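# Lift ring off stake and lay it in blue tray

## Task

Remove the ring from the stake and set it down so it rests flat on the blue tray's floor.

## Robot and tools

Robot: two six-joint arms, left_arm and right_arm, each ending in a parallel gripper, mounted on opposite sides of a table. In the scene frame the origin is the table centre, the tabletop is at z = +0.020 m and +z is up. left_arm's base is at (-0.005, +0.460, +0.128) m, quat_wxyz (+0.706, 0, 0, -0.708); right_arm's is at (-0.015, -0.464, +0.124) m, quat_wxyz (+0.710, 0, 0, +0.704). The arm names do not match image left and right. Each arm carries a wrist camera: cam_left_wrist and cam_right_wrist, both 896x504.

Frames: every reported hand position, orientation, velocity and Hand target is in that arm's own base frame. Commanded offsets are along the current Hand target's own axes: gripper +x points out along the fingers, and the fingers open and close along y. end_effector_position is the point between the fingers, about 3 to 4 cm behind the tips; only the last 1.5 cm of each finger's inner face is flat.

execute_actions(actions, cameras): actions is a list of actions. Each action is a list of up to 15 rows, one per 1/30 s control step; a short action repeats its final row until 15 steps pass. Every row is one flat list of 14 numbers covering both arms, each in [-1, 1]: left_arm dx, dy, dz, rx, ry, rz, opening, then right_arm in the same order. The six pose numbers are an offset, not a pose, measured from that arm's Hand target as it was when the action began; each row counts from that same start, so rows do not add up, but a second action or call with the same offset moves the arm further. Scale: 1.0 equals 0.6 m for dx, dy, dz and 180 degrees for the rotation vector rx, ry, rz. Sending six zeros re-commands the current Hand target. opening is absolute: +1 fully open (0.080 m), -1 fully closed; empty fingers touch near -0.78. Closing fully takes at least about 0.6 s. A zero in the opening slot is a real command, so resend the current opening to leave a gripper unchanged. cameras lists camera names, ["all"] or []; an empty actions list returns images and the full state.

move(target, speed, blend, opening_speed, grip_force, blocking, cameras): drives each gripper in a straight line. target is one 14-number row laid out as above, or a list of up to 15 such rows; every row is an offset from the Hand targets at the move's start, not from the previous row. speed is the top path speed in m/s, 0.002 to 4.3, default 0.25 (turning up to twice that in rad/s); one value or one per row. blend, in metres, rounds corners of a list; 0 stops at each point. opening_speed is how fast the commanded opening changes, per second on the -1..+1 scale, minimum 0.2. grip_force is a per-pad force cap in newtons, 8 to 34, one value or one per arm; it persists until changed. blocking=false returns after about 0.5 s while motion continues. A move is capped at 10 s of path time. It does not avoid obstacles or the other arm; faster moves overshoot and hit harder. Its result adds a move: line with the ending (done, off_target, moving, held, blocked, fault) and any limits (paced = commanded pose clipped, held = steps withheld).

wait(seconds 0 to 10): lets time pass with last commands held. stop(): brakes a running move. zoom_image(camera, region): camera is cam_left_wrist or cam_right_wrist; region is [x0, y0, x1, y1] pixels in that camera's latest image, no more than 504 by 504. read_manual(section): licence texts only. finished_scene(scene): ends the current scene, given by its number; irreversible, so call only after the ring lies flat in the tray and stays there untouched.

Results: per arm, end_effector_position (m), end_effector_quat_wxyz, velocities, Hand target (last commanded pose after clipping; new offsets start here), Joint positions (last value is the finger opening in metres), grip_measured (opening on the command scale, error up to about 2 mm, reads narrower when squeezing), grip_effort_n (motor effort, negative closes; not pad force), Joint torques, External joint torques, Tool commands, and step position samples for execute_actions. Velocity lines may be dropped when joints are still.

Control behaviour: commanded orientation is clipped to 32 degrees from the measured one each step. Grippers often stop short or sag and tilt at long reach; check the reported pose after each motion and send the missing offset. To grasp, command an opening below the reading at first contact (around 0.08 lower for a full grip).

Avoid: torque faults (contact limits N m: waist 17.2, shoulder 21.3, elbow 21.3, wrist pitch 5.61, wrist yaw 5.59, wrist roll 5.24), which freeze an arm for 10 s; over-speed faults from large single-step jumps; motor overheating from holding loads or pushing at unreachable poses; any contact between arms or grippers; wrist-camera cables touching things; paths near an arm's own base; dropping or releasing a moving ring; slamming into the stake, tray or table; anything leaving the table. Loose objects may be nudged by outside disturbances.

Each tool is called after "Request:" by a JSON object that holds its "method" and its "body".

## Session

Request:
{"method": "execute_actions", "body": {"actions": []}}

Scene clock: 0.00 s.
left_arm: end_effector_position=(+0.3106, -0.0253, +0.1904) grip_measured=+1.000 grip_effort_n=n/a end_effector_quat_wxyz=(+0.817, +0.288, +0.304, -0.397) | right_arm: end_effector_position=(+0.2024, +0.0663, +0.1705) grip_measured=+1.000 grip_effort_n=n/a end_effector_quat_wxyz=(+0.768, -0.130, +0.308, +0.547)
Joint positions: left_arm=[0.193 1.321 1.079 -0.824 0.595 1.132 0.08] | right_arm=[-0.273 1.205 0.889 -1.255 -0.907 -1.397 0.08]
Joint velocities: within noise
Joint torques (N m): no reading
External joint torques (N m): no reading
Motor temperatures (°C): left_arm=[29 29 30 30 33 32] | right_arm=[28 30 27 30 30 33]
Heat: left arm: hottest wrist yaw 33 °C (+0.0 °C/min); right arm: hottest wrist roll 33 °C (+0.0 °C/min).
Hand target: left_arm +0.3106, -0.0254, +0.1907; +0.817, +0.288, +0.303, -0.397 | right_arm +0.2026, +0.0665, +0.1711; +0.768, -0.131, +0.307, +0.547
Tool commands: left_gripper/opening=+1.0 right_gripper/opening=+1.0

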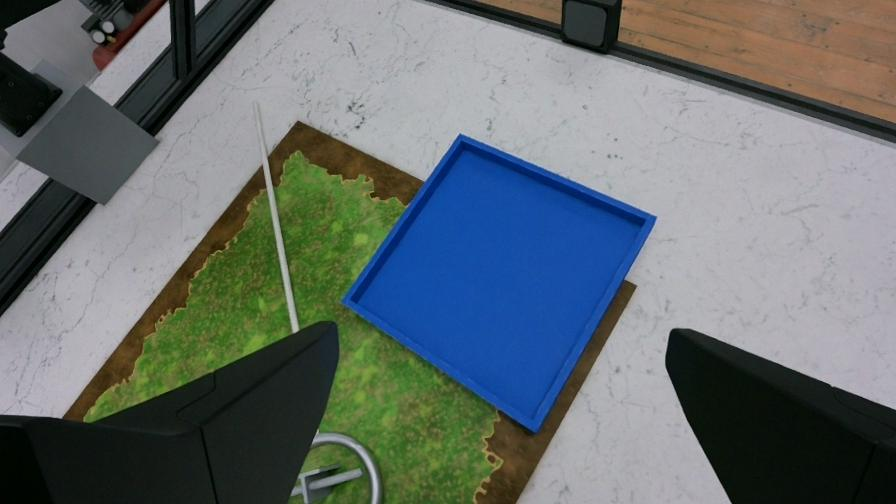

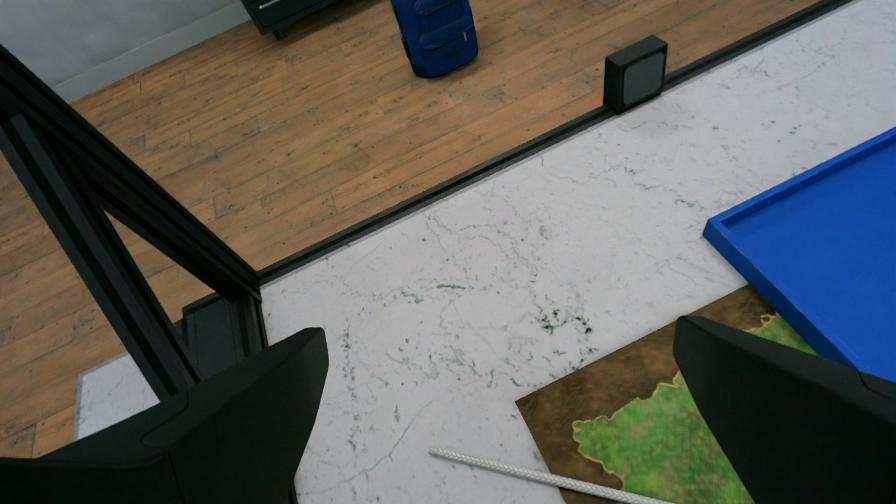

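Request:
{"method": "move", "body": {"target": [-0.145,-0.006,-0.083,-0.278,0.021,0.171,1,0,0,0,0,0,0,1], "cameras": ["cam_left_wrist"]}}

Scene clock: 26.27 s.
left_arm: end_effector_position=(+0.2522, +0.0486, +0.2194) grip_measured=+1.000 grip_effort_n=-1.6 end_effector_quat_wxyz=(+0.924, +0.000, +0.383, -0.004) | right_arm: end_effector_position=(+0.2024, +0.0663, +0.1705) grip_measured=+1.000 grip_effort_n=-0.7 end_effector_quat_wxyz=(+0.768, -0.130, +0.308, +0.547)
Joint positions: left_arm=[0.328 0.933 0.932 -0.815 0.237 0.241 0.08] | right_arm=[-0.273 1.205 0.889 -1.255 -0.907 -1.397 0.08]
Joint torques (N m): left_arm=[0.13 -2.55 6.18 1.17 -0.03 -0.13] | right_arm=[0.04 -2.92 4.7 0.52 -0.64 0]
External joint torques (N m): left_arm=[0.12 -0.48 -0.54 -0.25 -0.14 -0.13] | right_arm=[0.04 0 -0.91 0.22 -0.1 0.01]
Heat: left arm: hottest wrist yaw 33 °C (+0.0 °C/min); right arm: hottest wrist roll 33 °C (+0.0 °C/min).
Hand target: left_arm +0.2508, +0.0494, +0.2204; +0.924, +0.000, +0.382, +0.000 | right_arm +0.2026, +0.0665, +0.1711; +0.768, -0.131, +0.307, +0.547
Off the commanded pose: left_arm 0.002 m, 1 deg | right_arm 0.001 m, 0 deg.
move: done
Images, in order (width x height): cam_left_wrist 896x504.

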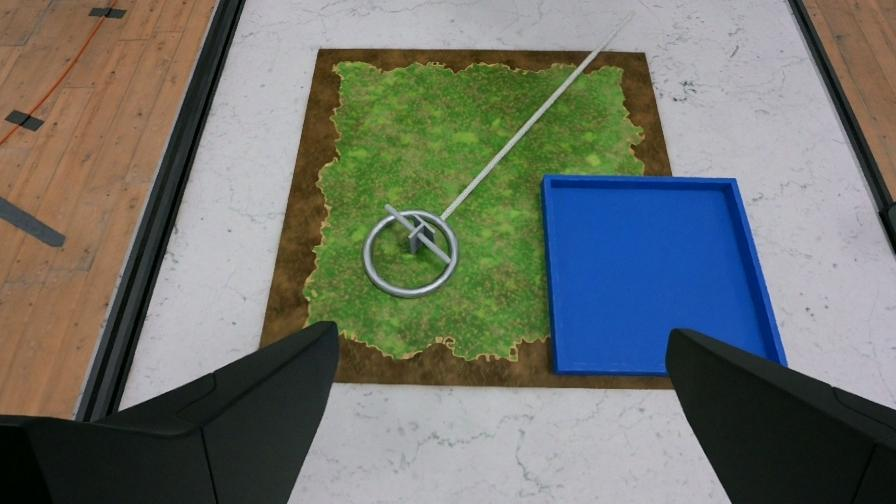

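Request:
{"method": "zoom_image", "body": {"camera": "cam_left_wrist", "region": [330, 170, 490, 320]}}

Scaled by 3.150 from the camera's 896x504 image, which has a finer 1280x720 frame.

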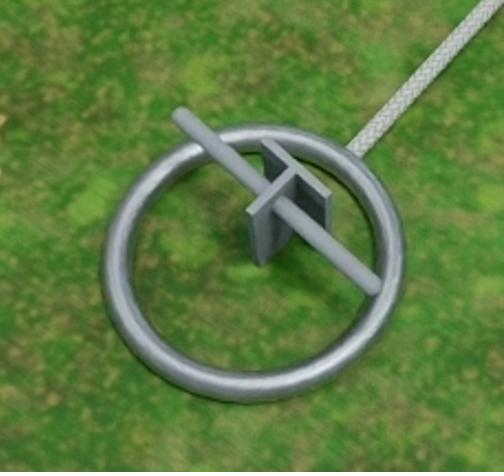

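Request:
{"method": "move", "body": {"target": [0.2,0.067,-0.271,0,-0.167,0,1,0,0,0,0,0,0,1], "cameras": ["cam_left_wrist"]}}

Request:
{"method": "zoom_image", "body": {"camera": "cam_left_wrist", "region": [330, 130, 590, 330]}}

Scene clock: 61.30 s.
left_arm: end_effector_position=(+0.2227, +0.0920, +0.0218) grip_measured=+1.000 grip_effort_n=-2.1 end_effector_quat_wxyz=(+0.983, -0.007, +0.172, -0.068) | right_arm: end_effector_position=(+0.2024, +0.0663, +0.1705) grip_measured=+1.000 grip_effort_n=-0.7 end_effector_quat_wxyz=(+0.768, -0.130, +0.308, +0.547)
Joint positions: left_arm=[0.938 1.724 0.013 1.06 0.982 0.524 0.08] | right_arm=[-0.273 1.205 0.889 -1.255 -0.907 -1.397 0.08]
Joint torques (N m): left_arm=[0.15 -1.97 1.07 1.51 0.55 0.13] | right_arm=[0.07 -2.95 4.66 0.51 -0.63 -0.01]
External joint torques (N m): left_arm=[0.15 1.15 -0.84 0.21 0.22 0.13] | right_arm=[0.06 -0.09 -0.93 0.21 -0.1 0]
Heat: left arm: hottest elbow 34 °C (+4.0 °C/min); right arm: hottest wrist roll 33 °C (+0.0 °C/min).
Hand target: left_arm +0.2211, +0.0894, +0.0205; +0.992, +0.000, +0.129, +0.000 | right_arm +0.2026, +0.0665, +0.1711; +0.768, -0.131, +0.307, +0.547
Off the commanded pose: left_arm 0.003 m, 9 deg | right_arm 0.001 m, 0 deg.
joint sent to its limit (left arm) — joint 3 (elbow), lower limit, where the elbow is as bent as it goes. The joint targets are off in orientation, not in position.
move: off_target (left_arm)
Images, in order (width x height): cam_left_wrist 896x504.

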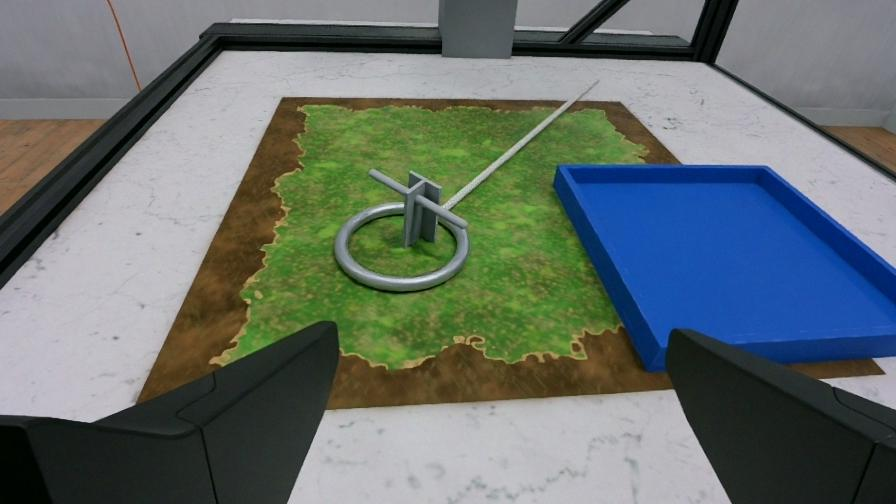

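Scaled by 1.938 from the camera's 896x504 image, which has a finer 1280x720 frame.

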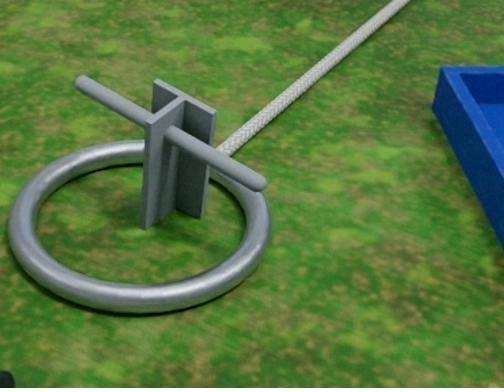

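Request:
{"method": "move", "body": {"target": [0.3095,0.066,0.046,-0.308,0.319,0.0294,-0.77,0,0,0,0,0,0,1], "cameras": ["cam_left_wrist"]}}

Request:
{"method": "zoom_image", "body": {"camera": "cam_left_wrist", "region": [300, 200, 700, 504]}}

Scene clock: 186.97 s.
left_arm: end_effector_position=(+0.4068, +0.1302, +0.0035) grip_measured=-0.766 grip_effort_n=-19.8 end_effector_quat_wxyz=(+0.705, -0.433, +0.553, +0.100) | right_arm: end_effector_position=(+0.2024, +0.0663, +0.1705) grip_measured=+1.000 grip_effort_n=-0.7 end_effector_quat_wxyz=(+0.768, -0.130, +0.308, +0.547)
Joint positions: left_arm=[0.476 2.143 1.384 -0.615 0.488 -0.376 0.001] | right_arm=[-0.273 1.205 0.889 -1.255 -0.907 -1.397 0.08]
Joint torques (N m): left_arm=[-0.16 -7.15 5.8 0.32 0.47 -0.08] | right_arm=[0.03 -3.01 4.75 0.52 -0.62 -0.01]
External joint torques (N m): left_arm=[-0.16 2.53 0.32 -0.36 0.19 -0.11] | right_arm=[0.03 -0.13 -0.83 0.23 -0.09 0]
Motor temperatures (°C): left_arm=[29 31 31 38 34 32] | right_arm=[28 32 31 30 31 33]
Heat: left arm: hottest wrist pitch 38 °C (+0.0 °C/min); right arm: hottest wrist roll 33 °C (+0.0 °C/min).
Hand target: left_arm +0.4077, +0.1291, -0.0003; +0.700, -0.436, +0.556, +0.099 | right_arm +0.2026, +0.0665, +0.1711; +0.768, -0.131, +0.307, +0.547
Off the commanded pose: left_arm 0.004 m, 1 deg | right_arm 0.001 m, 0 deg.
move: done
Images, in order (width x height): cam_left_wrist 896x504.

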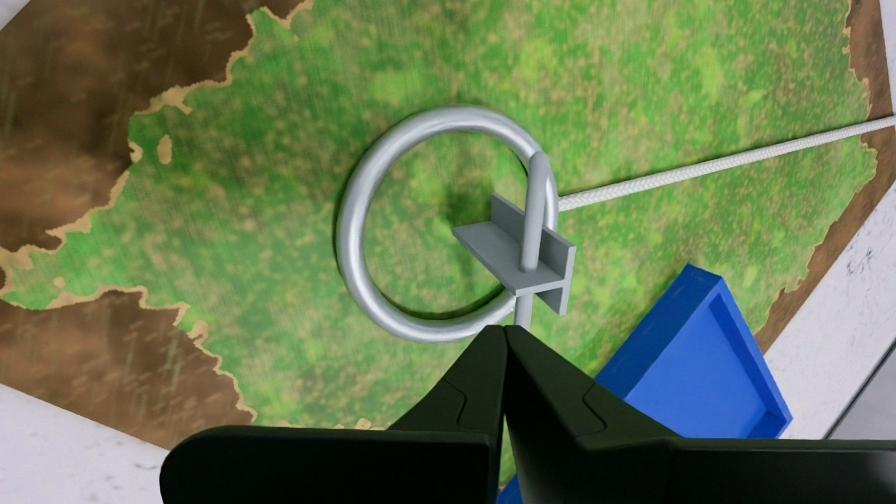

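Scaled by 1.260 from the camera's 896x504 image, which has a finer 1280x720 frame.

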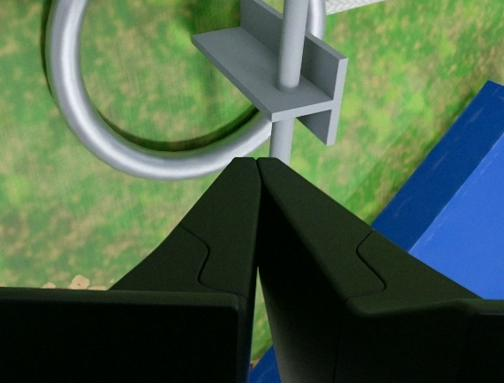

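Request:
{"method": "move", "body": {"target": [0.107,0.062,0,0,0,0,-0.77,0,0,0,0,0,0,1], "speed": 0.12, "cameras": ["cam_left_wrist"]}}

Scene clock: 207.43 s.
left_arm: end_effector_position=(+0.4104, +0.1317, -0.0668) grip_measured=-0.766 grip_effort_n=-19.3 end_effector_quat_wxyz=(+0.707, -0.434, +0.550, +0.099) | right_arm: end_effector_position=(+0.2024, +0.0663, +0.1705) grip_measured=+1.000 grip_effort_n=-0.2 end_effector_quat_wxyz=(+0.768, -0.130, +0.308, +0.547)
Joint positions: left_arm=[0.476 2.309 1.333 -0.391 0.492 -0.376 0.001] | right_arm=[-0.273 1.205 0.889 -1.255 -0.907 -1.397 0.08]
Joint torques (N m): left_arm=[-0.14 -7.31 3.85 0.78 0.33 -0.07] | right_arm=[0.02 -2.96 4.72 0.53 -0.65 0]
External joint torques (N m): left_arm=[-0.13 2.72 -0.93 0.09 0.05 -0.09] | right_arm=[0.03 -0.06 -0.87 0.24 -0.11 0.01]
Heat: left arm: hottest wrist pitch 35 °C (-3.0 °C/min); right arm: hottest wrist roll 33 °C (+0.0 °C/min).
Hand target: left_arm +0.4075, +0.1291, -0.0745; +0.700, -0.436, +0.556, +0.099 | right_arm +0.2026, +0.0665, +0.1711; +0.768, -0.131, +0.307, +0.547
Off the commanded pose: left_arm 0.009 m, 1 deg | right_arm 0.001 m, 0 deg.
move: off_target (left_arm)
Images, in order (width x height): cam_left_wrist 896x504.

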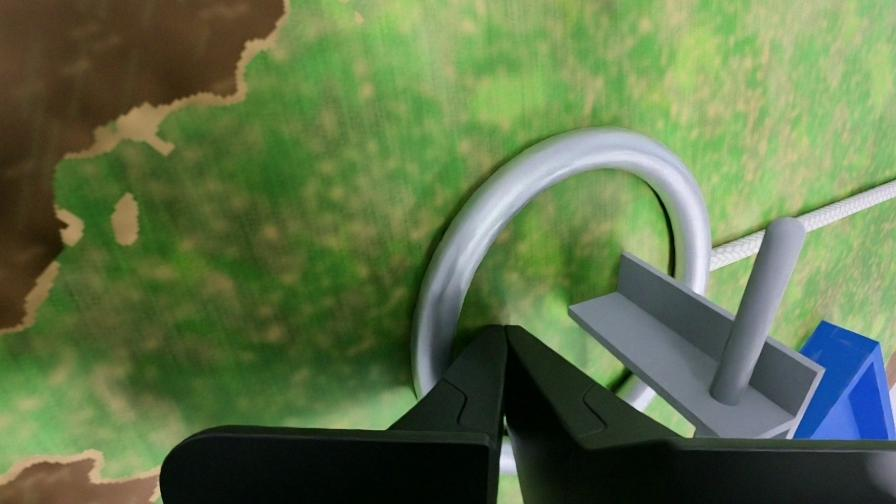

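Request:
{"method": "move", "body": {"target": [[0.0125,0.0067,0,0,0,0,-0.77,0,0,0,0,0,0,1],[-0.011,0.047,0,0,0,0,-0.77,0,0,0,0,0,0,1]], "speed": 0.08, "cameras": ["cam_left_wrist"]}}

Scene clock: 215.60 s.
left_arm: end_effector_position=(+0.4015, +0.1436, -0.0701) grip_measured=-0.767 grip_effort_n=-15.6 end_effector_quat_wxyz=(+0.713, -0.436, +0.543, +0.080) | right_arm: end_effector_position=(+0.2024, +0.0663, +0.1705) grip_measured=+1.000 grip_effort_n=-0.7 end_effector_quat_wxyz=(+0.768, -0.130, +0.308, +0.547)
Joint positions: left_arm=[0.524 2.317 1.315 -0.377 0.535 -0.308 0] | right_arm=[-0.273 1.205 0.889 -1.255 -0.907 -1.397 0.08]
Joint torques (N m): left_arm=[1.29 -7.56 2.04 -0.07 -0.77 0.14] | right_arm=[-0.06 -2.94 4.67 0.52 -0.64 0]
External joint torques (N m): left_arm=[1.22 2.36 -2.57 -0.71 -1.06 0.12] | right_arm=[-0.05 -0.05 -0.91 0.22 -0.11 0.01]
Heat: left arm: hottest shoulder 34 °C (+4.0 °C/min); right arm: hottest wrist roll 33 °C (+0.0 °C/min).
Hand target: left_arm +0.3876, +0.1484, -0.0829; +0.700, -0.436, +0.556, +0.100 | right_arm +0.2026, +0.0665, +0.1711; +0.768, -0.131, +0.307, +0.547
Off the commanded pose: left_arm 0.020 m, 3 deg | right_arm 0.001 m, 0 deg.
move: off_target (left_arm)
Images, in order (width x height): cam_left_wrist 896x504.

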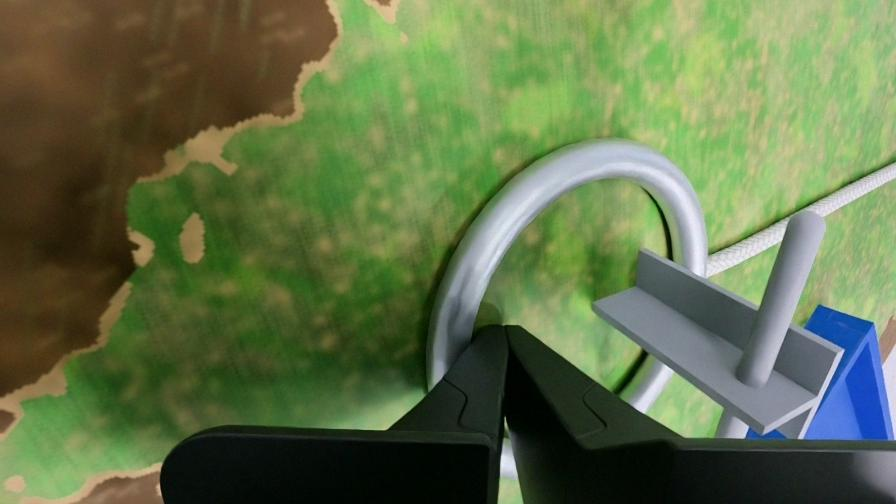

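Request:
{"method": "move", "body": {"target": [-0.083,-0.08,0.0105,0,0,0.122,-0.77,0,0,0,0,0,0,1]}}

Request:
{"method": "move", "body": {"target": [0,0,0,0,0,0,-0.42,0,0,0,0,0,0,1], "cameras": ["cam_left_wrist"]}}

Scene clock: 238.33 s.
left_arm: end_effector_position=(+0.4019, +0.1397, -0.0198) grip_measured=-0.767 grip_effort_n=-15.6 end_effector_quat_wxyz=(+0.665, -0.323, +0.633, +0.228) | right_arm: end_effector_position=(+0.2024, +0.0663, +0.1705) grip_measured=+1.000 grip_effort_n=-0.7 end_effector_quat_wxyz=(+0.768, -0.130, +0.308, +0.547)
Joint positions: left_arm=[0.382 2.26 1.566 -0.829 0.134 -0.425 0] | right_arm=[-0.273 1.205 0.889 -1.255 -0.907 -1.397 0.08]
Joint torques (N m): left_arm=[-0.21 -10.33 5.62 0.05 -0.13 -0.11] | right_arm=[-0.02 -2.89 4.67 0.51 -0.64 0.01]
External joint torques (N m): left_arm=[-0.22 0.01 0.27 -0.37 -0.18 -0.11] | right_arm=[-0.01 -0.03 -0.9 0.2 -0.11 0.01]
Motor temperatures (°C): left_arm=[29 35 33 33 34 32] | right_arm=[28 32 32 30 31 33]
Heat: left arm: hottest shoulder 35 °C (+5.1 °C/min); right arm: hottest wrist roll 33 °C (+0.0 °C/min).
Hand target: left_arm +0.4040, +0.1413, -0.0157; +0.668, -0.322, +0.629, +0.231 | right_arm +0.2026, +0.0665, +0.1711; +0.768, -0.131, +0.307, +0.547
Off the commanded pose: left_arm 0.005 m, 1 deg | right_arm 0.001 m, 0 deg.
move: done

Scene clock: 238.87 s.
left_arm: end_effector_position=(+0.4020, +0.1397, -0.0197) grip_measured=-0.425 grip_effort_n=17.0 end_effector_quat_wxyz=(+0.665, -0.323, +0.633, +0.228) | right_arm: end_effector_position=(+0.2024, +0.0663, +0.1705) grip_measured=+1.000 grip_effort_n=-0.7 end_effector_quat_wxyz=(+0.768, -0.130, +0.308, +0.547)
Joint positions: left_arm=[0.382 2.26 1.567 -0.83 0.133 -0.425 0.016] | right_arm=[-0.273 1.205 0.889 -1.255 -0.907 -1.397 0.08]
Joint torques (N m): left_arm=[0.01 -10.31 5.7 0.1 -0.12 -0.11] | right_arm=[0 -3 4.66 0.52 -0.65 -0.01]
External joint torques (N m): left_arm=[0.04 0.01 0.33 -0.34 -0.17 -0.12] | right_arm=[0.01 -0.11 -0.92 0.23 -0.12 0]
Heat: left arm: hottest shoulder 35 °C (+5.0 °C/min); right arm: hottest wrist roll 33 °C (+0.0 °C/min).
Hand target: left_arm +0.4040, +0.1413, -0.0157; +0.668, -0.322, +0.629, +0.231 | right_arm +0.2026, +0.0665, +0.1711; +0.768, -0.131, +0.307, +0.547
Off the commanded pose: left_arm 0.005 m, 1 deg | right_arm 0.001 m, 0 deg.
move: done
Images, in order (width x height): cam_left_wrist 896x504.

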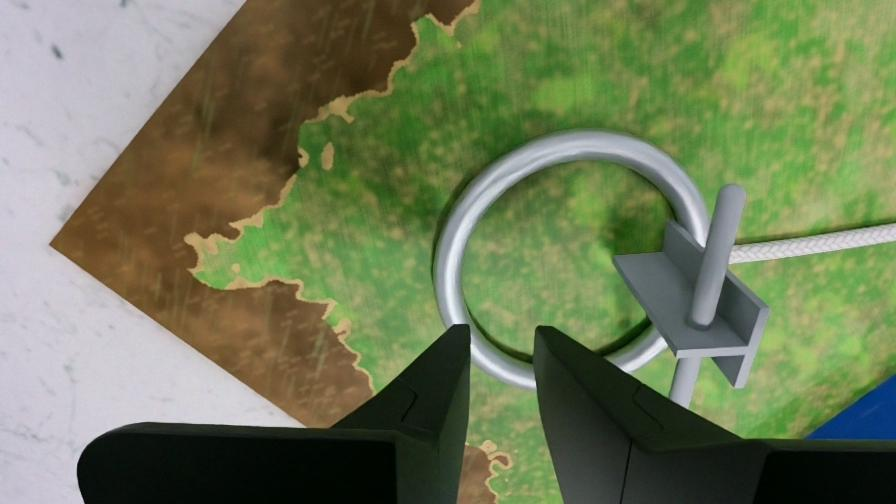

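Request:
{"method": "move", "body": {"target": [[0,0.026,0,0,0,0,-0.42,0,0,0,0,0,0,1],[0.06,0.026,0,0,0,0,-0.42,0,0,0,0,0,0,1]], "speed": 0.12, "cameras": ["cam_left_wrist"]}}

Scene clock: 251.13 s.
left_arm: end_effector_position=(+0.3989, +0.1495, -0.0472) grip_measured=-0.424 grip_effort_n=17.0 end_effector_quat_wxyz=(+0.674, -0.322, +0.625, +0.228) | right_arm: end_effector_position=(+0.2024, +0.0663, +0.1705) grip_measured=+1.000 grip_effort_n=-0.7 end_effector_quat_wxyz=(+0.768, -0.130, +0.308, +0.547)
Joint positions: left_arm=[0.406 2.297 1.508 -0.712 0.133 -0.402 0.016] | right_arm=[-0.273 1.205 0.889 -1.255 -0.907 -1.397 0.08]
Joint torques (N m): left_arm=[-0.13 -8.06 4.26 0.54 -0.08 -0.1] | right_arm=[-0.06 -2.96 4.65 0.52 -0.63 0]
External joint torques (N m): left_arm=[-0.19 2.32 -0.92 0.08 -0.13 -0.11] | right_arm=[-0.06 -0.07 -0.89 0.24 -0.1 0]
Heat: left arm: hottest shoulder 37 °C (+6.1 °C/min); right arm: hottest wrist roll 33 °C (+0.0 °C/min).
Hand target: left_arm +0.3965, +0.1485, -0.0536; +0.668, -0.322, +0.629, +0.231 | right_arm +0.2026, +0.0665, +0.1711; +0.768, -0.131, +0.307, +0.547
Off the commanded pose: left_arm 0.007 m, 1 deg | right_arm 0.001 m, 0 deg.
move: done
Images, in order (width x height): cam_left_wrist 896x504.

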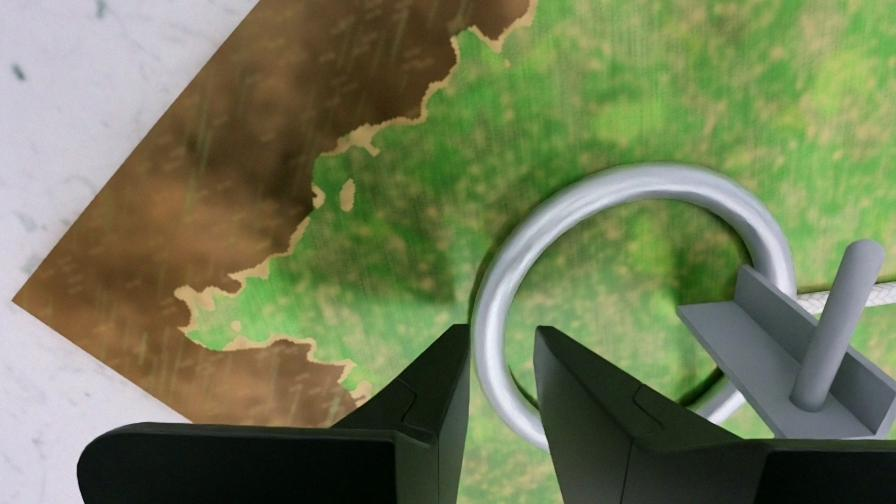

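Request:
{"method": "move", "body": {"target": [0.036,0.003,0,0,0,0,-0.42,0,0,0,0,0,0,1], "speed": 0.06, "cameras": ["cam_left_wrist"]}}

Scene clock: 261.33 s.
left_arm: end_effector_position=(+0.4019, +0.1505, -0.0643) grip_measured=-0.424 grip_effort_n=17.0 end_effector_quat_wxyz=(+0.677, -0.322, +0.621, +0.229) | right_arm: end_effector_position=(+0.2024, +0.0663, +0.1705) grip_measured=+1.000 grip_effort_n=-0.2 end_effector_quat_wxyz=(+0.768, -0.130, +0.308, +0.547)
Joint positions: left_arm=[0.404 2.336 1.498 -0.653 0.132 -0.404 0.016] | right_arm=[-0.273 1.205 0.889 -1.255 -0.907 -1.397 0.08]
Joint torques (N m): left_arm=[-0.3 -7.12 3.61 0.75 -0.05 -0.09] | right_arm=[-0.03 -2.93 4.68 0.52 -0.64 -0.02]
External joint torques (N m): left_arm=[-0.38 3.33 -1.47 0.24 -0.09 -0.1] | right_arm=[-0.05 -0.02 -0.95 0.21 -0.1 -0.02]
Heat: left arm: hottest shoulder 39 °C (+6.1 °C/min); right arm: hottest wrist roll 33 °C (+0.0 °C/min).
Hand target: left_arm +0.3973, +0.1477, -0.0752; +0.668, -0.322, +0.629, +0.231 | right_arm +0.2026, +0.0665, +0.1711; +0.768, -0.131, +0.307, +0.547
Off the commanded pose: left_arm 0.012 m, 1 deg | right_arm 0.001 m, 0 deg.
move: off_target (left_arm)
Images, in order (width x height): cam_left_wrist 896x504.

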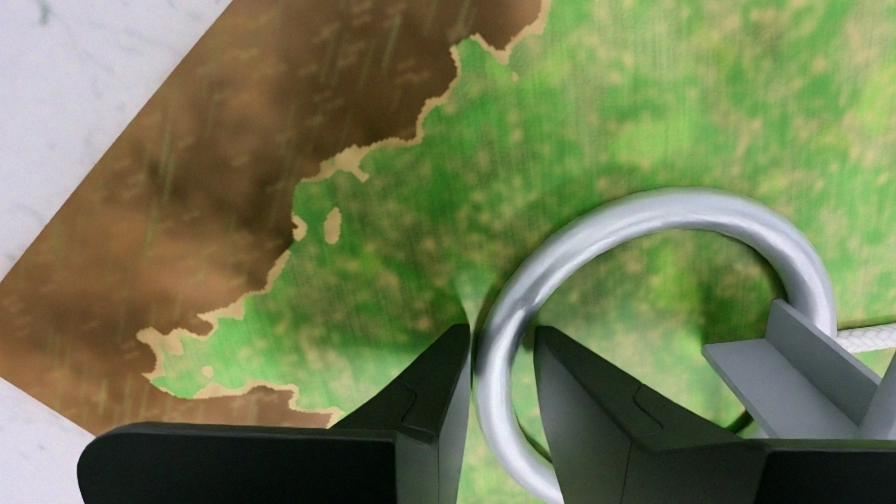

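Request:
{"method": "move", "body": {"target": [0.015,0.003,-0.006,0,0,0,-0.42,0,0,0,0,0,0,1], "speed": 0.05}}

Request:
{"method": "move", "body": {"target": [0,0,0,0,0,0,-0.82,0,0,0,0,0,0,1], "opening_speed": 0.7, "cameras": ["cam_left_wrist"]}}

Scene clock: 267.20 s.
left_arm: end_effector_position=(+0.4004, +0.1497, -0.0675) grip_measured=-0.424 grip_effort_n=16.0 end_effector_quat_wxyz=(+0.678, -0.323, +0.618, +0.230) | right_arm: end_effector_position=(+0.2024, +0.0663, +0.1705) grip_measured=+1.000 grip_effort_n=-0.7 end_effector_quat_wxyz=(+0.768, -0.130, +0.308, +0.547)
Joint positions: left_arm=[0.404 2.334 1.479 -0.63 0.132 -0.408 0.016] | right_arm=[-0.273 1.205 0.889 -1.255 -0.907 -1.397 0.08]
Joint torques (N m): left_arm=[-0.38 -5.87 2.88 1.74 -0.05 -0.07] | right_arm=[0 -2.99 4.7 0.54 -0.63 0]
External joint torques (N m): left_arm=[-0.35 4.43 -2.05 1.25 -0.11 -0.08] | right_arm=[-0.02 -0.18 -0.8 0.25 -0.1 0]
Heat: left arm: hottest shoulder 39 °C (+5.1 °C/min); right arm: hottest wrist roll 33 °C (+0.0 °C/min).
Hand target: left_arm +0.3945, +0.1454, -0.0844; +0.668, -0.322, +0.629, +0.231 | right_arm +0.2026, +0.0665, +0.1711; +0.768, -0.131, +0.307, +0.547
Off the commanded pose: left_arm 0.018 m, 2 deg | right_arm 0.001 m, 0 deg.
move: off_target (left_arm)

Scene clock: 268.00 s.
left_arm: end_effector_position=(+0.3997, +0.1505, -0.0677) grip_measured=-0.604 grip_effort_n=-83.5 end_effector_quat_wxyz=(+0.679, -0.321, +0.619, +0.232) | right_arm: end_effector_position=(+0.2024, +0.0663, +0.1705) grip_measured=+1.000 grip_effort_n=-0.7 end_effector_quat_wxyz=(+0.768, -0.130, +0.308, +0.547)
Joint positions: left_arm=[0.404 2.334 1.477 -0.629 0.126 -0.407 0.008] | right_arm=[-0.273 1.205 0.889 -1.255 -0.907 -1.397 0.08]
Joint torques (N m): left_arm=[-0.43 -5.76 2.96 1.66 0.16 -0.09] | right_arm=[0.01 -2.97 4.71 0.51 -0.63 -0.01]
External joint torques (N m): left_arm=[-0.43 4.65 -2.08 1.15 0.11 -0.1] | right_arm=[0.01 -0.08 -0.85 0.23 -0.1 0]
Heat: left arm: hottest shoulder 39 °C (+5.0 °C/min); right arm: hottest wrist roll 33 °C (+0.0 °C/min).
Hand target: left_arm +0.3944, +0.1454, -0.0844; +0.668, -0.322, +0.629, +0.231 | right_arm +0.2026, +0.0665, +0.1711; +0.768, -0.131, +0.307, +0.547
Off the commanded pose: left_arm 0.018 m, 2 deg | right_arm 0.001 m, 0 deg.
move: off_target (left_arm)
Images, in order (width x height): cam_left_wrist 896x504.

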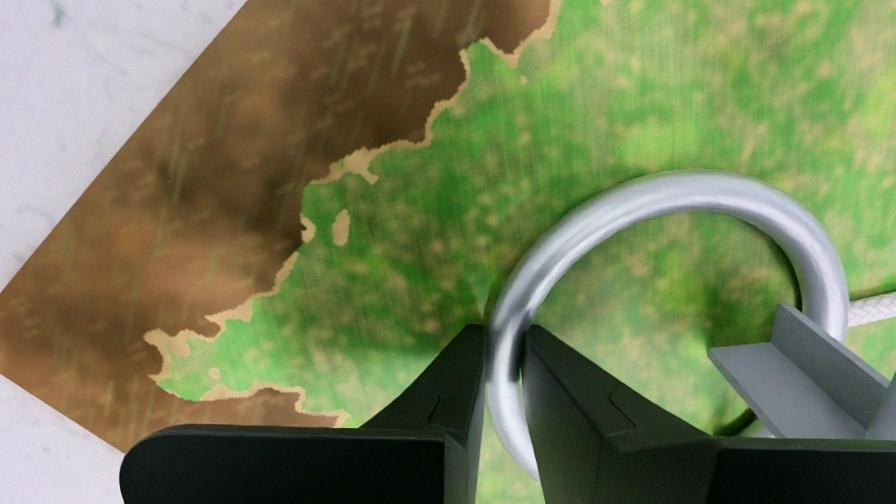

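Request:
{"method": "move", "body": {"target": [[-0.041,-0.006,0.0083,0,0,0,-0.82,0,0,0,0,0,0,1],[-0.037,-0.034,0.02,0,0,0,-0.82,0,0,0,0,0,0,1]], "speed": 0.08, "cameras": ["cam_left_wrist"]}}

Scene clock: 310.73 s.
left_arm: end_effector_position=(+0.4140, +0.1417, -0.0570) grip_measured=-0.607 grip_effort_n=-83.5 end_effector_quat_wxyz=(+0.670, -0.320, +0.629, +0.230) | right_arm: end_effector_position=(+0.2024, +0.0663, +0.1705) grip_measured=+1.000 grip_effort_n=-0.7 end_effector_quat_wxyz=(+0.768, -0.130, +0.308, +0.547)
Joint positions: left_arm=[0.373 2.36 1.578 -0.726 0.127 -0.432 0.008] | right_arm=[-0.273 1.205 0.889 -1.255 -0.907 -1.397 0.08]
Joint torques (N m): left_arm=[-0.12 -8.63 5.92 0.16 0.09 -0.11] | right_arm=[0.02 -3.01 4.69 0.54 -0.64 -0.01]
External joint torques (N m): left_arm=[-0.2 2.03 0.78 -0.29 0.05 -0.12] | right_arm=[0.03 -0.08 -0.89 0.25 -0.1 0]
Heat: left arm: hottest wrist pitch 37 °C (+5.0 °C/min); right arm: hottest wrist roll 33 °C (+0.0 °C/min).
Hand target: left_arm +0.4152, +0.1422, -0.0595; +0.668, -0.322, +0.629, +0.231 | right_arm +0.2026, +0.0665, +0.1711; +0.768, -0.131, +0.307, +0.547
Off the commanded pose: left_arm 0.003 m, 0 deg | right_arm 0.001 m, 0 deg.
move: done
Images, in order (width x height): cam_left_wrist 896x504.

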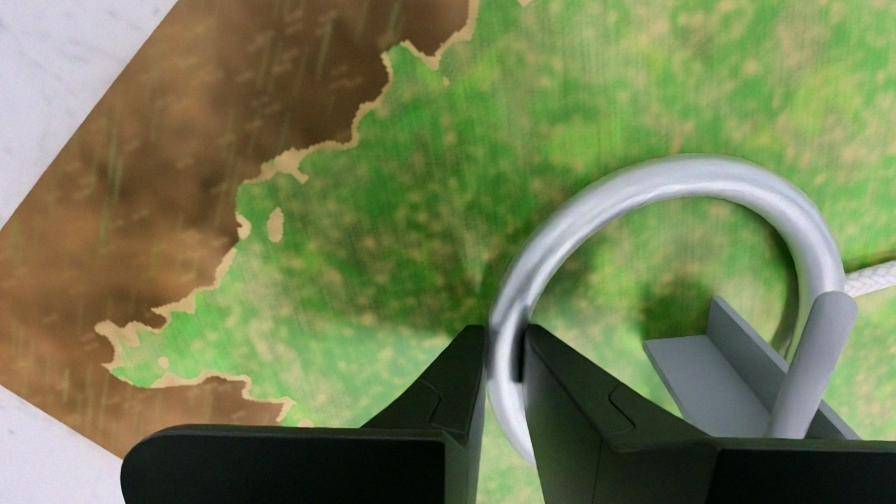

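Request:
{"method": "move", "body": {"target": [0.003,-0.023,0.005,0,0,0,-0.82,0,0,0,0,0,0,1], "speed": 0.08, "cameras": ["cam_left_wrist"]}}

Scene clock: 332.93 s.
left_arm: end_effector_position=(+0.4261, +0.1345, -0.0565) grip_measured=-0.607 grip_effort_n=-83.5 end_effector_quat_wxyz=(+0.670, -0.321, +0.628, +0.230) | right_arm: end_effector_position=(+0.2024, +0.0663, +0.1705) grip_measured=+1.000 grip_effort_n=-0.2 end_effector_quat_wxyz=(+0.768, -0.130, +0.308, +0.547)
Joint positions: left_arm=[0.348 2.388 1.632 -0.749 0.127 -0.459 0.008] | right_arm=[-0.273 1.205 0.889 -1.255 -0.907 -1.397 0.08]
Joint torques (N m): left_arm=[0.07 -8.9 5.97 0.16 0.03 -0.1] | right_arm=[0.01 -2.97 4.65 0.52 -0.64 -0.01]
External joint torques (N m): left_arm=[0.12 1.94 0.78 -0.3 -0.02 -0.11] | right_arm=[0.01 -0.09 -0.94 0.21 -0.11 0]
Heat: left arm: hottest shoulder 39 °C (+0.0 °C/min); right arm: hottest wrist roll 33 °C (+0.0 °C/min).
Hand target: left_arm +0.4272, +0.1347, -0.0594; +0.668, -0.322, +0.629, +0.231 | right_arm +0.2026, +0.0665, +0.1711; +0.768, -0.131, +0.307, +0.547
Off the commanded pose: left_arm 0.003 m, 0 deg | right_arm 0.001 m, 0 deg.
move: done
Images, in order (width x height): cam_left_wrist 896x504.

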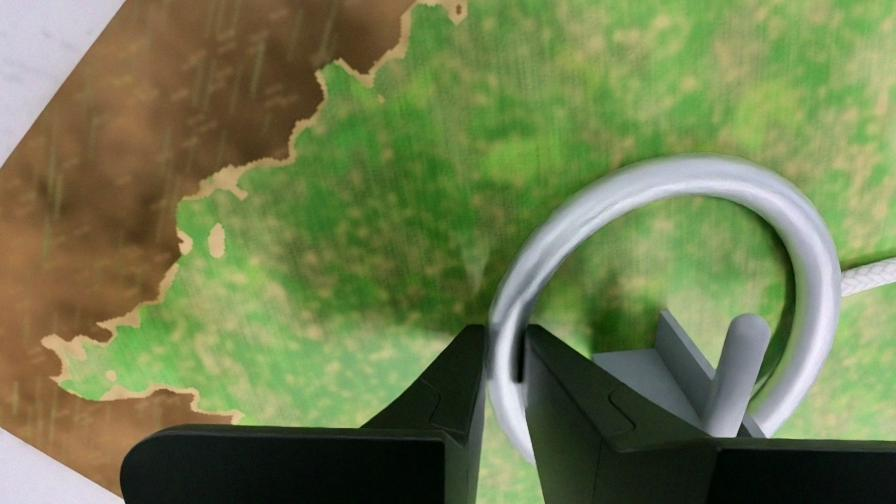

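Request:
{"method": "move", "body": {"target": [-0.03,-0.004,-0.05,0.03,-0.209,0,-0.82,0,0,0,0,0,0,1], "speed": 0.1, "cameras": ["cam_left_wrist"]}}

Scene clock: 346.53 s.
left_arm: end_effector_position=(+0.4065, +0.1140, -0.0459) grip_measured=-0.608 grip_effort_n=-83.5 end_effector_quat_wxyz=(+0.847, -0.203, +0.395, +0.294) | right_arm: end_effector_position=(+0.2024, +0.0663, +0.1705) grip_measured=+1.000 grip_effort_n=-0.7 end_effector_quat_wxyz=(+0.768, -0.130, +0.308, +0.547)
Joint positions: left_arm=[0.19 2.084 0.888 0.252 -0.236 -0.494 0.008] | right_arm=[-0.273 1.205 0.889 -1.255 -0.907 -1.397 0.08]
Joint torques (N m): left_arm=[-0.34 -9.47 3.08 1.34 -0.38 0.16] | right_arm=[-0.08 -2.94 4.65 0.51 -0.64 0]
External joint torques (N m): left_arm=[-0.35 -1.12 -1.45 0.05 -0.23 0.16] | right_arm=[-0.08 -0.04 -0.92 0.23 -0.11 0]
Motor temperatures (°C): left_arm=[29 41 34 34 33 32] | right_arm=[28 32 32 30 31 33]
Heat: left arm: hottest shoulder 41 °C (+4.0 °C/min); right arm: hottest wrist roll 33 °C (+0.0 °C/min).
Hand target: left_arm +0.4064, +0.1132, -0.0412; +0.850, -0.199, +0.390, +0.293 | right_arm +0.2026, +0.0665, +0.1711; +0.768, -0.131, +0.307, +0.547
Off the commanded pose: left_arm 0.005 m, 1 deg | right_arm 0.001 m, 0 deg.
move: done
Images, in order (width x height): cam_left_wrist 896x504.

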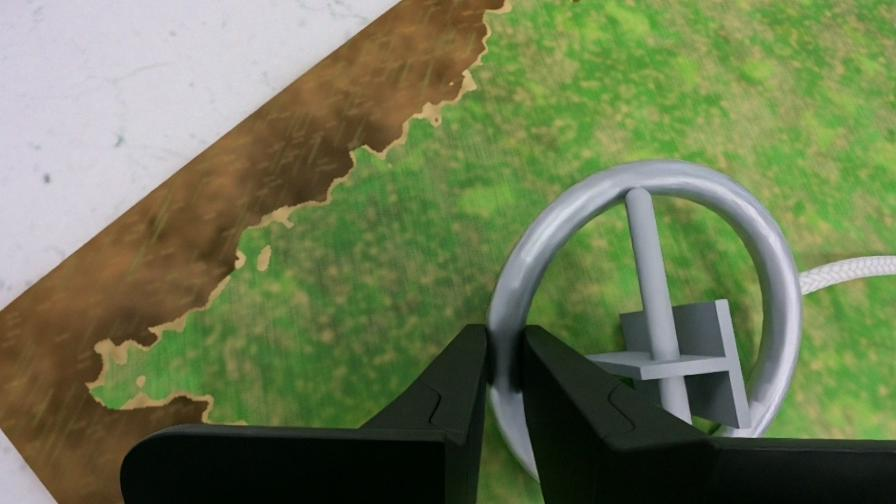

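Request:
{"method": "zoom_image", "body": {"camera": "cam_left_wrist", "region": [560, 140, 800, 440]}}

Scaled by 1.680 from the camera's 896x504 image, which has a finer 1280x720 frame.

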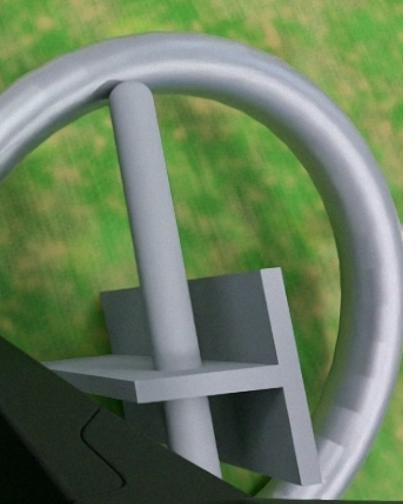

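Request:
{"method": "move", "body": {"target": [0.0132,0,0.0105,0,0,0,-0.82,0,0,0,0,0,0,1], "speed": 0.06, "cameras": ["cam_left_wrist"]}}

Request:
{"method": "zoom_image", "body": {"camera": "cam_left_wrist", "region": [460, 130, 840, 470]}}

Scene clock: 365.90 s.
left_arm: end_effector_position=(+0.4111, +0.1185, -0.0431) grip_measured=-0.608 grip_effort_n=-83.5 end_effector_quat_wxyz=(+0.849, -0.199, +0.391, +0.294) | right_arm: end_effector_position=(+0.2024, +0.0663, +0.1705) grip_measured=+1.000 grip_effort_n=-0.2 end_effector_quat_wxyz=(+0.768, -0.130, +0.308, +0.547)
Joint positions: left_arm=[0.198 2.088 0.907 0.248 -0.236 -0.481 0.008] | right_arm=[-0.273 1.205 0.889 -1.255 -0.907 -1.397 0.08]
Joint torques (N m): left_arm=[0.24 -6.8 5.22 1.24 -0.07 0.1] | right_arm=[-0.03 -2.94 4.65 0.52 -0.64 0]
External joint torques (N m): left_arm=[0.24 1.67 0.62 -0.06 0.08 0.09] | right_arm=[-0.03 -0.05 -0.94 0.23 -0.1 0.01]
Heat: left arm: hottest shoulder 44 °C (+8.0 °C/min); right arm: hottest elbow 33 °C (+1.0 °C/min).
Hand target: left_arm +0.4139, +0.1195, -0.0435; +0.850, -0.199, +0.390, +0.293 | right_arm +0.2026, +0.0665, +0.1711; +0.768, -0.131, +0.307, +0.547
Off the commanded pose: left_arm 0.003 m, 0 deg | right_arm 0.001 m, 0 deg.
move: done
Images, in order (width x height): cam_left_wrist 896x504.

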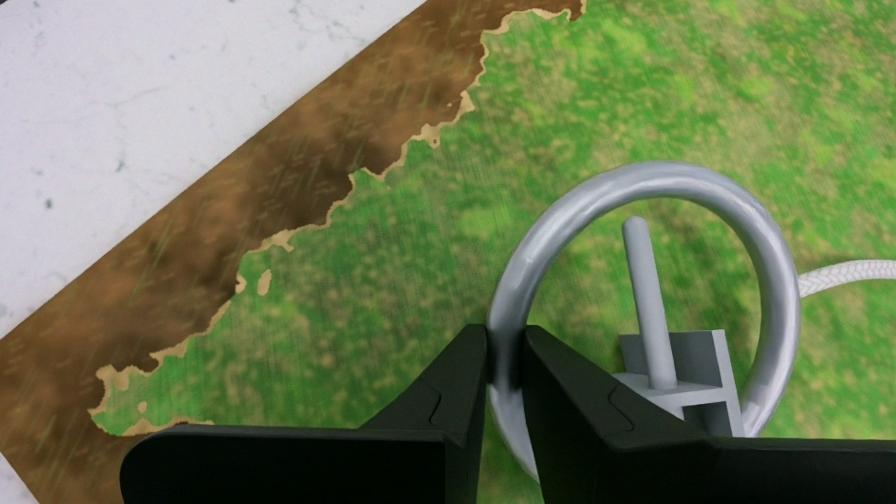

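Scaled by 1.326 from the camera's 896x504 image, which has a finer 1280x720 frame.

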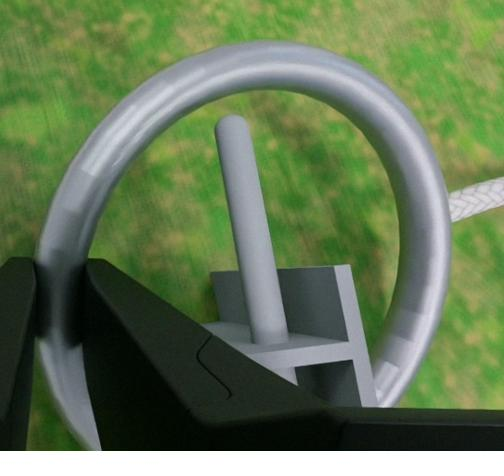

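Request:
{"method": "move", "body": {"target": [-0.0115,0,-0.0017,0.009,-0.067,0,-0.82,0,0,0,0,0,0,1], "speed": 0.08, "cameras": ["cam_left_wrist"]}}

Request:
{"method": "zoom_image", "body": {"camera": "cam_left_wrist", "region": [460, 130, 840, 470]}}

Scene clock: 381.73 s.
left_arm: end_effector_position=(+0.4109, +0.1166, -0.0363) grip_measured=-0.608 grip_effort_n=-83.5 end_effector_quat_wxyz=(+0.889, -0.159, +0.302, +0.305) | right_arm: end_effector_position=(+0.2024, +0.0663, +0.1705) grip_measured=+1.000 grip_effort_n=-0.7 end_effector_quat_wxyz=(+0.768, -0.130, +0.308, +0.547)
Joint positions: left_arm=[0.155 2.111 0.769 0.602 -0.351 -0.431 0.008] | right_arm=[-0.273 1.205 0.889 -1.255 -0.907 -1.397 0.08]
Joint torques (N m): left_arm=[-0.11 -6.42 3.25 1.88 -0.44 0.1] | right_arm=[0.03 -2.94 4.68 0.51 -0.64 -0.01]
External joint torques (N m): left_arm=[-0.11 1.63 -0.79 0.41 -0.27 0.09] | right_arm=[0.04 0.01 -0.94 0.21 -0.1 0]
Heat: left arm: hottest shoulder 43 °C (+5.0 °C/min); right arm: hottest elbow 33 °C (+1.0 °C/min).
Hand target: left_arm +0.4098, +0.1166, -0.0388; +0.889, -0.156, +0.303, +0.307 | right_arm +0.2026, +0.0665, +0.1711; +0.768, -0.131, +0.307, +0.547
Off the commanded pose: left_arm 0.003 m, 0 deg | right_arm 0.001 m, 0 deg.
move: done
Images, in order (width x height): cam_left_wrist 896x504.

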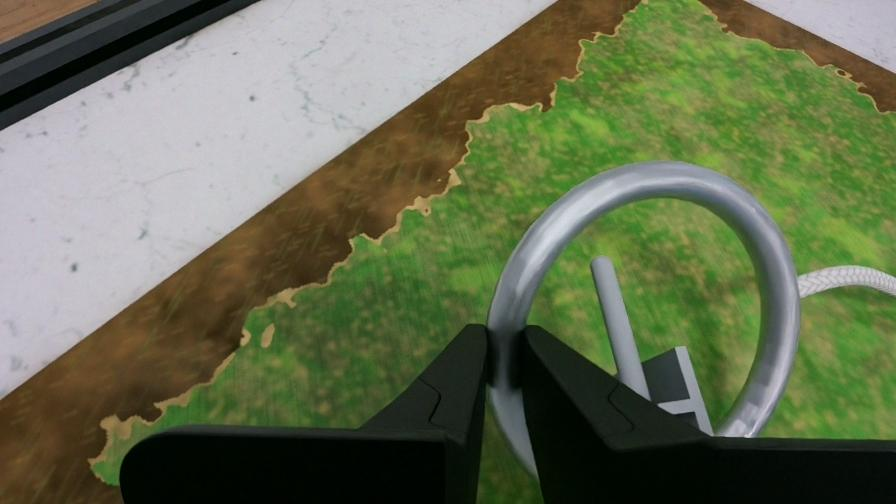

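Scaled by 1.326 from the camera's 896x504 image, which has a finer 1280x720 frame.

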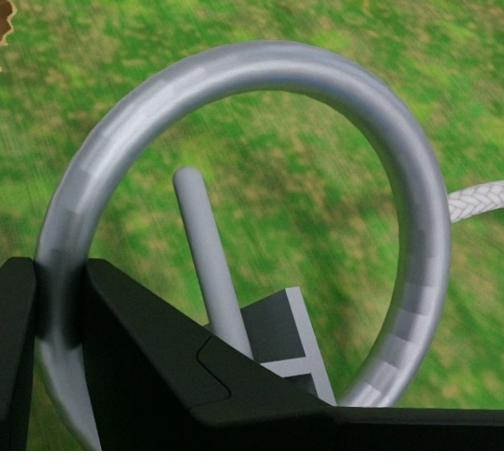

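Request:
{"method": "move", "body": {"target": [-0.054,0.01,-0.044,0,0,0,-0.82,0,0,0,0,0,0,1], "speed": 0.08, "cameras": ["cam_left_wrist"]}}

Request:
{"method": "zoom_image", "body": {"camera": "cam_left_wrist", "region": [460, 130, 840, 470]}}

Scene clock: 398.23 s.
left_arm: end_effector_position=(+0.3764, +0.0951, -0.0410) grip_measured=-0.608 grip_effort_n=-83.5 end_effector_quat_wxyz=(+0.889, -0.156, +0.305, +0.305) | right_arm: end_effector_position=(+0.2024, +0.0663, +0.1705) grip_measured=+1.000 grip_effort_n=-0.7 end_effector_quat_wxyz=(+0.768, -0.130, +0.308, +0.547)
Joint positions: left_arm=[0.098 2.058 0.615 0.682 -0.394 -0.469 0.008] | right_arm=[-0.273 1.205 0.889 -1.255 -0.907 -1.397 0.08]
Joint torques (N m): left_arm=[-0.37 -7.79 1.85 1.37 -0.43 -0.08] | right_arm=[-0.05 -3.03 4.65 0.53 -0.65 -0.01]
External joint torques (N m): left_arm=[-0.37 -0.65 -1.63 -0.07 -0.24 -0.09] | right_arm=[-0.05 -0.14 -0.93 0.24 -0.11 0]
Heat: left arm: hottest shoulder 43 °C (+4.1 °C/min); right arm: hottest elbow 33 °C (+1.0 °C/min).
Hand target: left_arm +0.3739, +0.0943, -0.0391; +0.889, -0.155, +0.303, +0.307 | right_arm +0.2026, +0.0665, +0.1711; +0.768, -0.131, +0.307, +0.547
Off the commanded pose: left_arm 0.003 m, 0 deg | right_arm 0.001 m, 0 deg.
move: done
Images, in order (width x height): cam_left_wrist 896x504.

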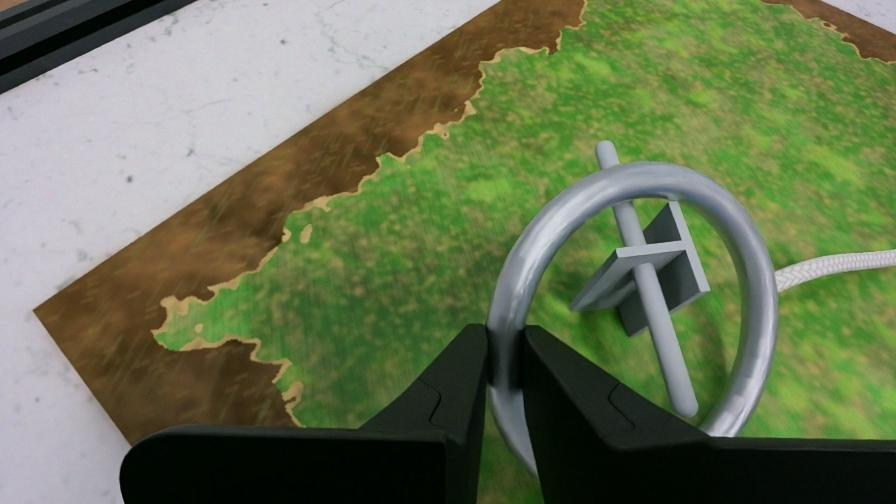

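Scaled by 1.326 from the camera's 896x504 image, which has a finer 1280x720 frame.

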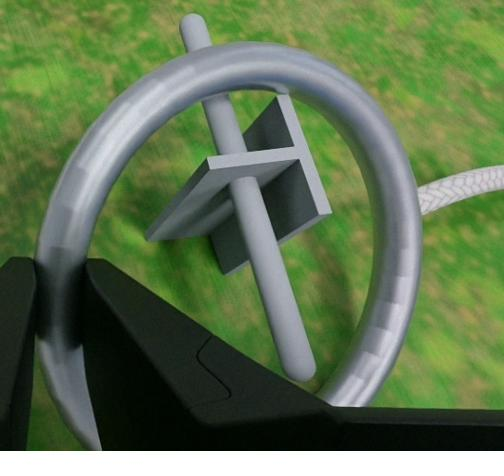

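Request:
{"method": "move", "body": {"target": [-0.019,-0.007,0.002,0,0,0,-0.82,0,0,0,0,0,0,1], "speed": 0.08, "cameras": ["cam_left_wrist"]}}

Request:
{"method": "zoom_image", "body": {"camera": "cam_left_wrist", "region": [460, 130, 840, 470]}}

Scene clock: 407.67 s.
left_arm: end_effector_position=(+0.3742, +0.0881, -0.0305) grip_measured=-0.609 grip_effort_n=-83.5 end_effector_quat_wxyz=(+0.890, -0.157, +0.300, +0.306) | right_arm: end_effector_position=(+0.2024, +0.0663, +0.1705) grip_measured=+1.000 grip_effort_n=-0.7 end_effector_quat_wxyz=(+0.768, -0.130, +0.308, +0.547)
Joint positions: left_arm=[0.073 2.007 0.599 0.649 -0.415 -0.489 0.008] | right_arm=[-0.273 1.205 0.889 -1.255 -0.907 -1.397 0.08]
Joint torques (N m): left_arm=[-0.35 -7.67 1.74 0.85 -0.41 -0.06] | right_arm=[0.03 -2.95 4.74 0.51 -0.63 0]
External joint torques (N m): left_arm=[-0.38 -0.7 -1.91 -0.58 -0.2 -0.07] | right_arm=[0.03 -0.09 -0.79 0.23 -0.1 0.01]
Heat: left arm: hottest shoulder 42 °C (+1.0 °C/min); right arm: hottest elbow 33 °C (+1.0 °C/min).
Hand target: left_arm +0.3700, +0.0865, -0.0304; +0.889, -0.156, +0.303, +0.307 | right_arm +0.2026, +0.0665, +0.1711; +0.768, -0.131, +0.307, +0.547
Off the commanded pose: left_arm 0.005 m, 0 deg | right_arm 0.001 m, 0 deg.
move: done
Images, in order (width x height): cam_left_wrist 896x504.

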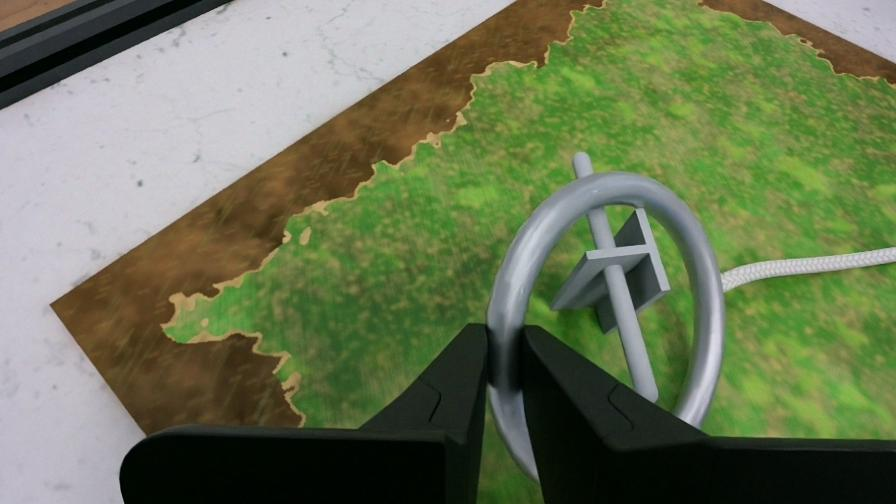

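Scaled by 1.326 from the camera's 896x504 image, which has a finer 1280x720 frame.

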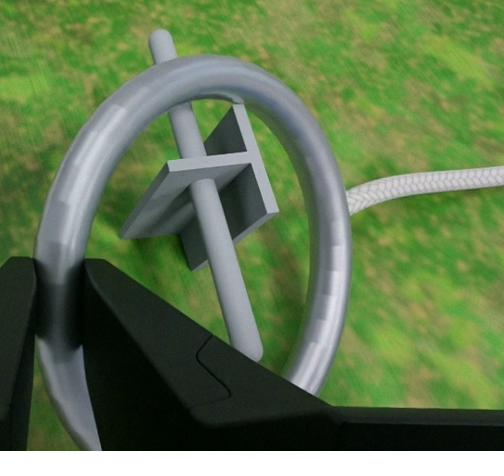

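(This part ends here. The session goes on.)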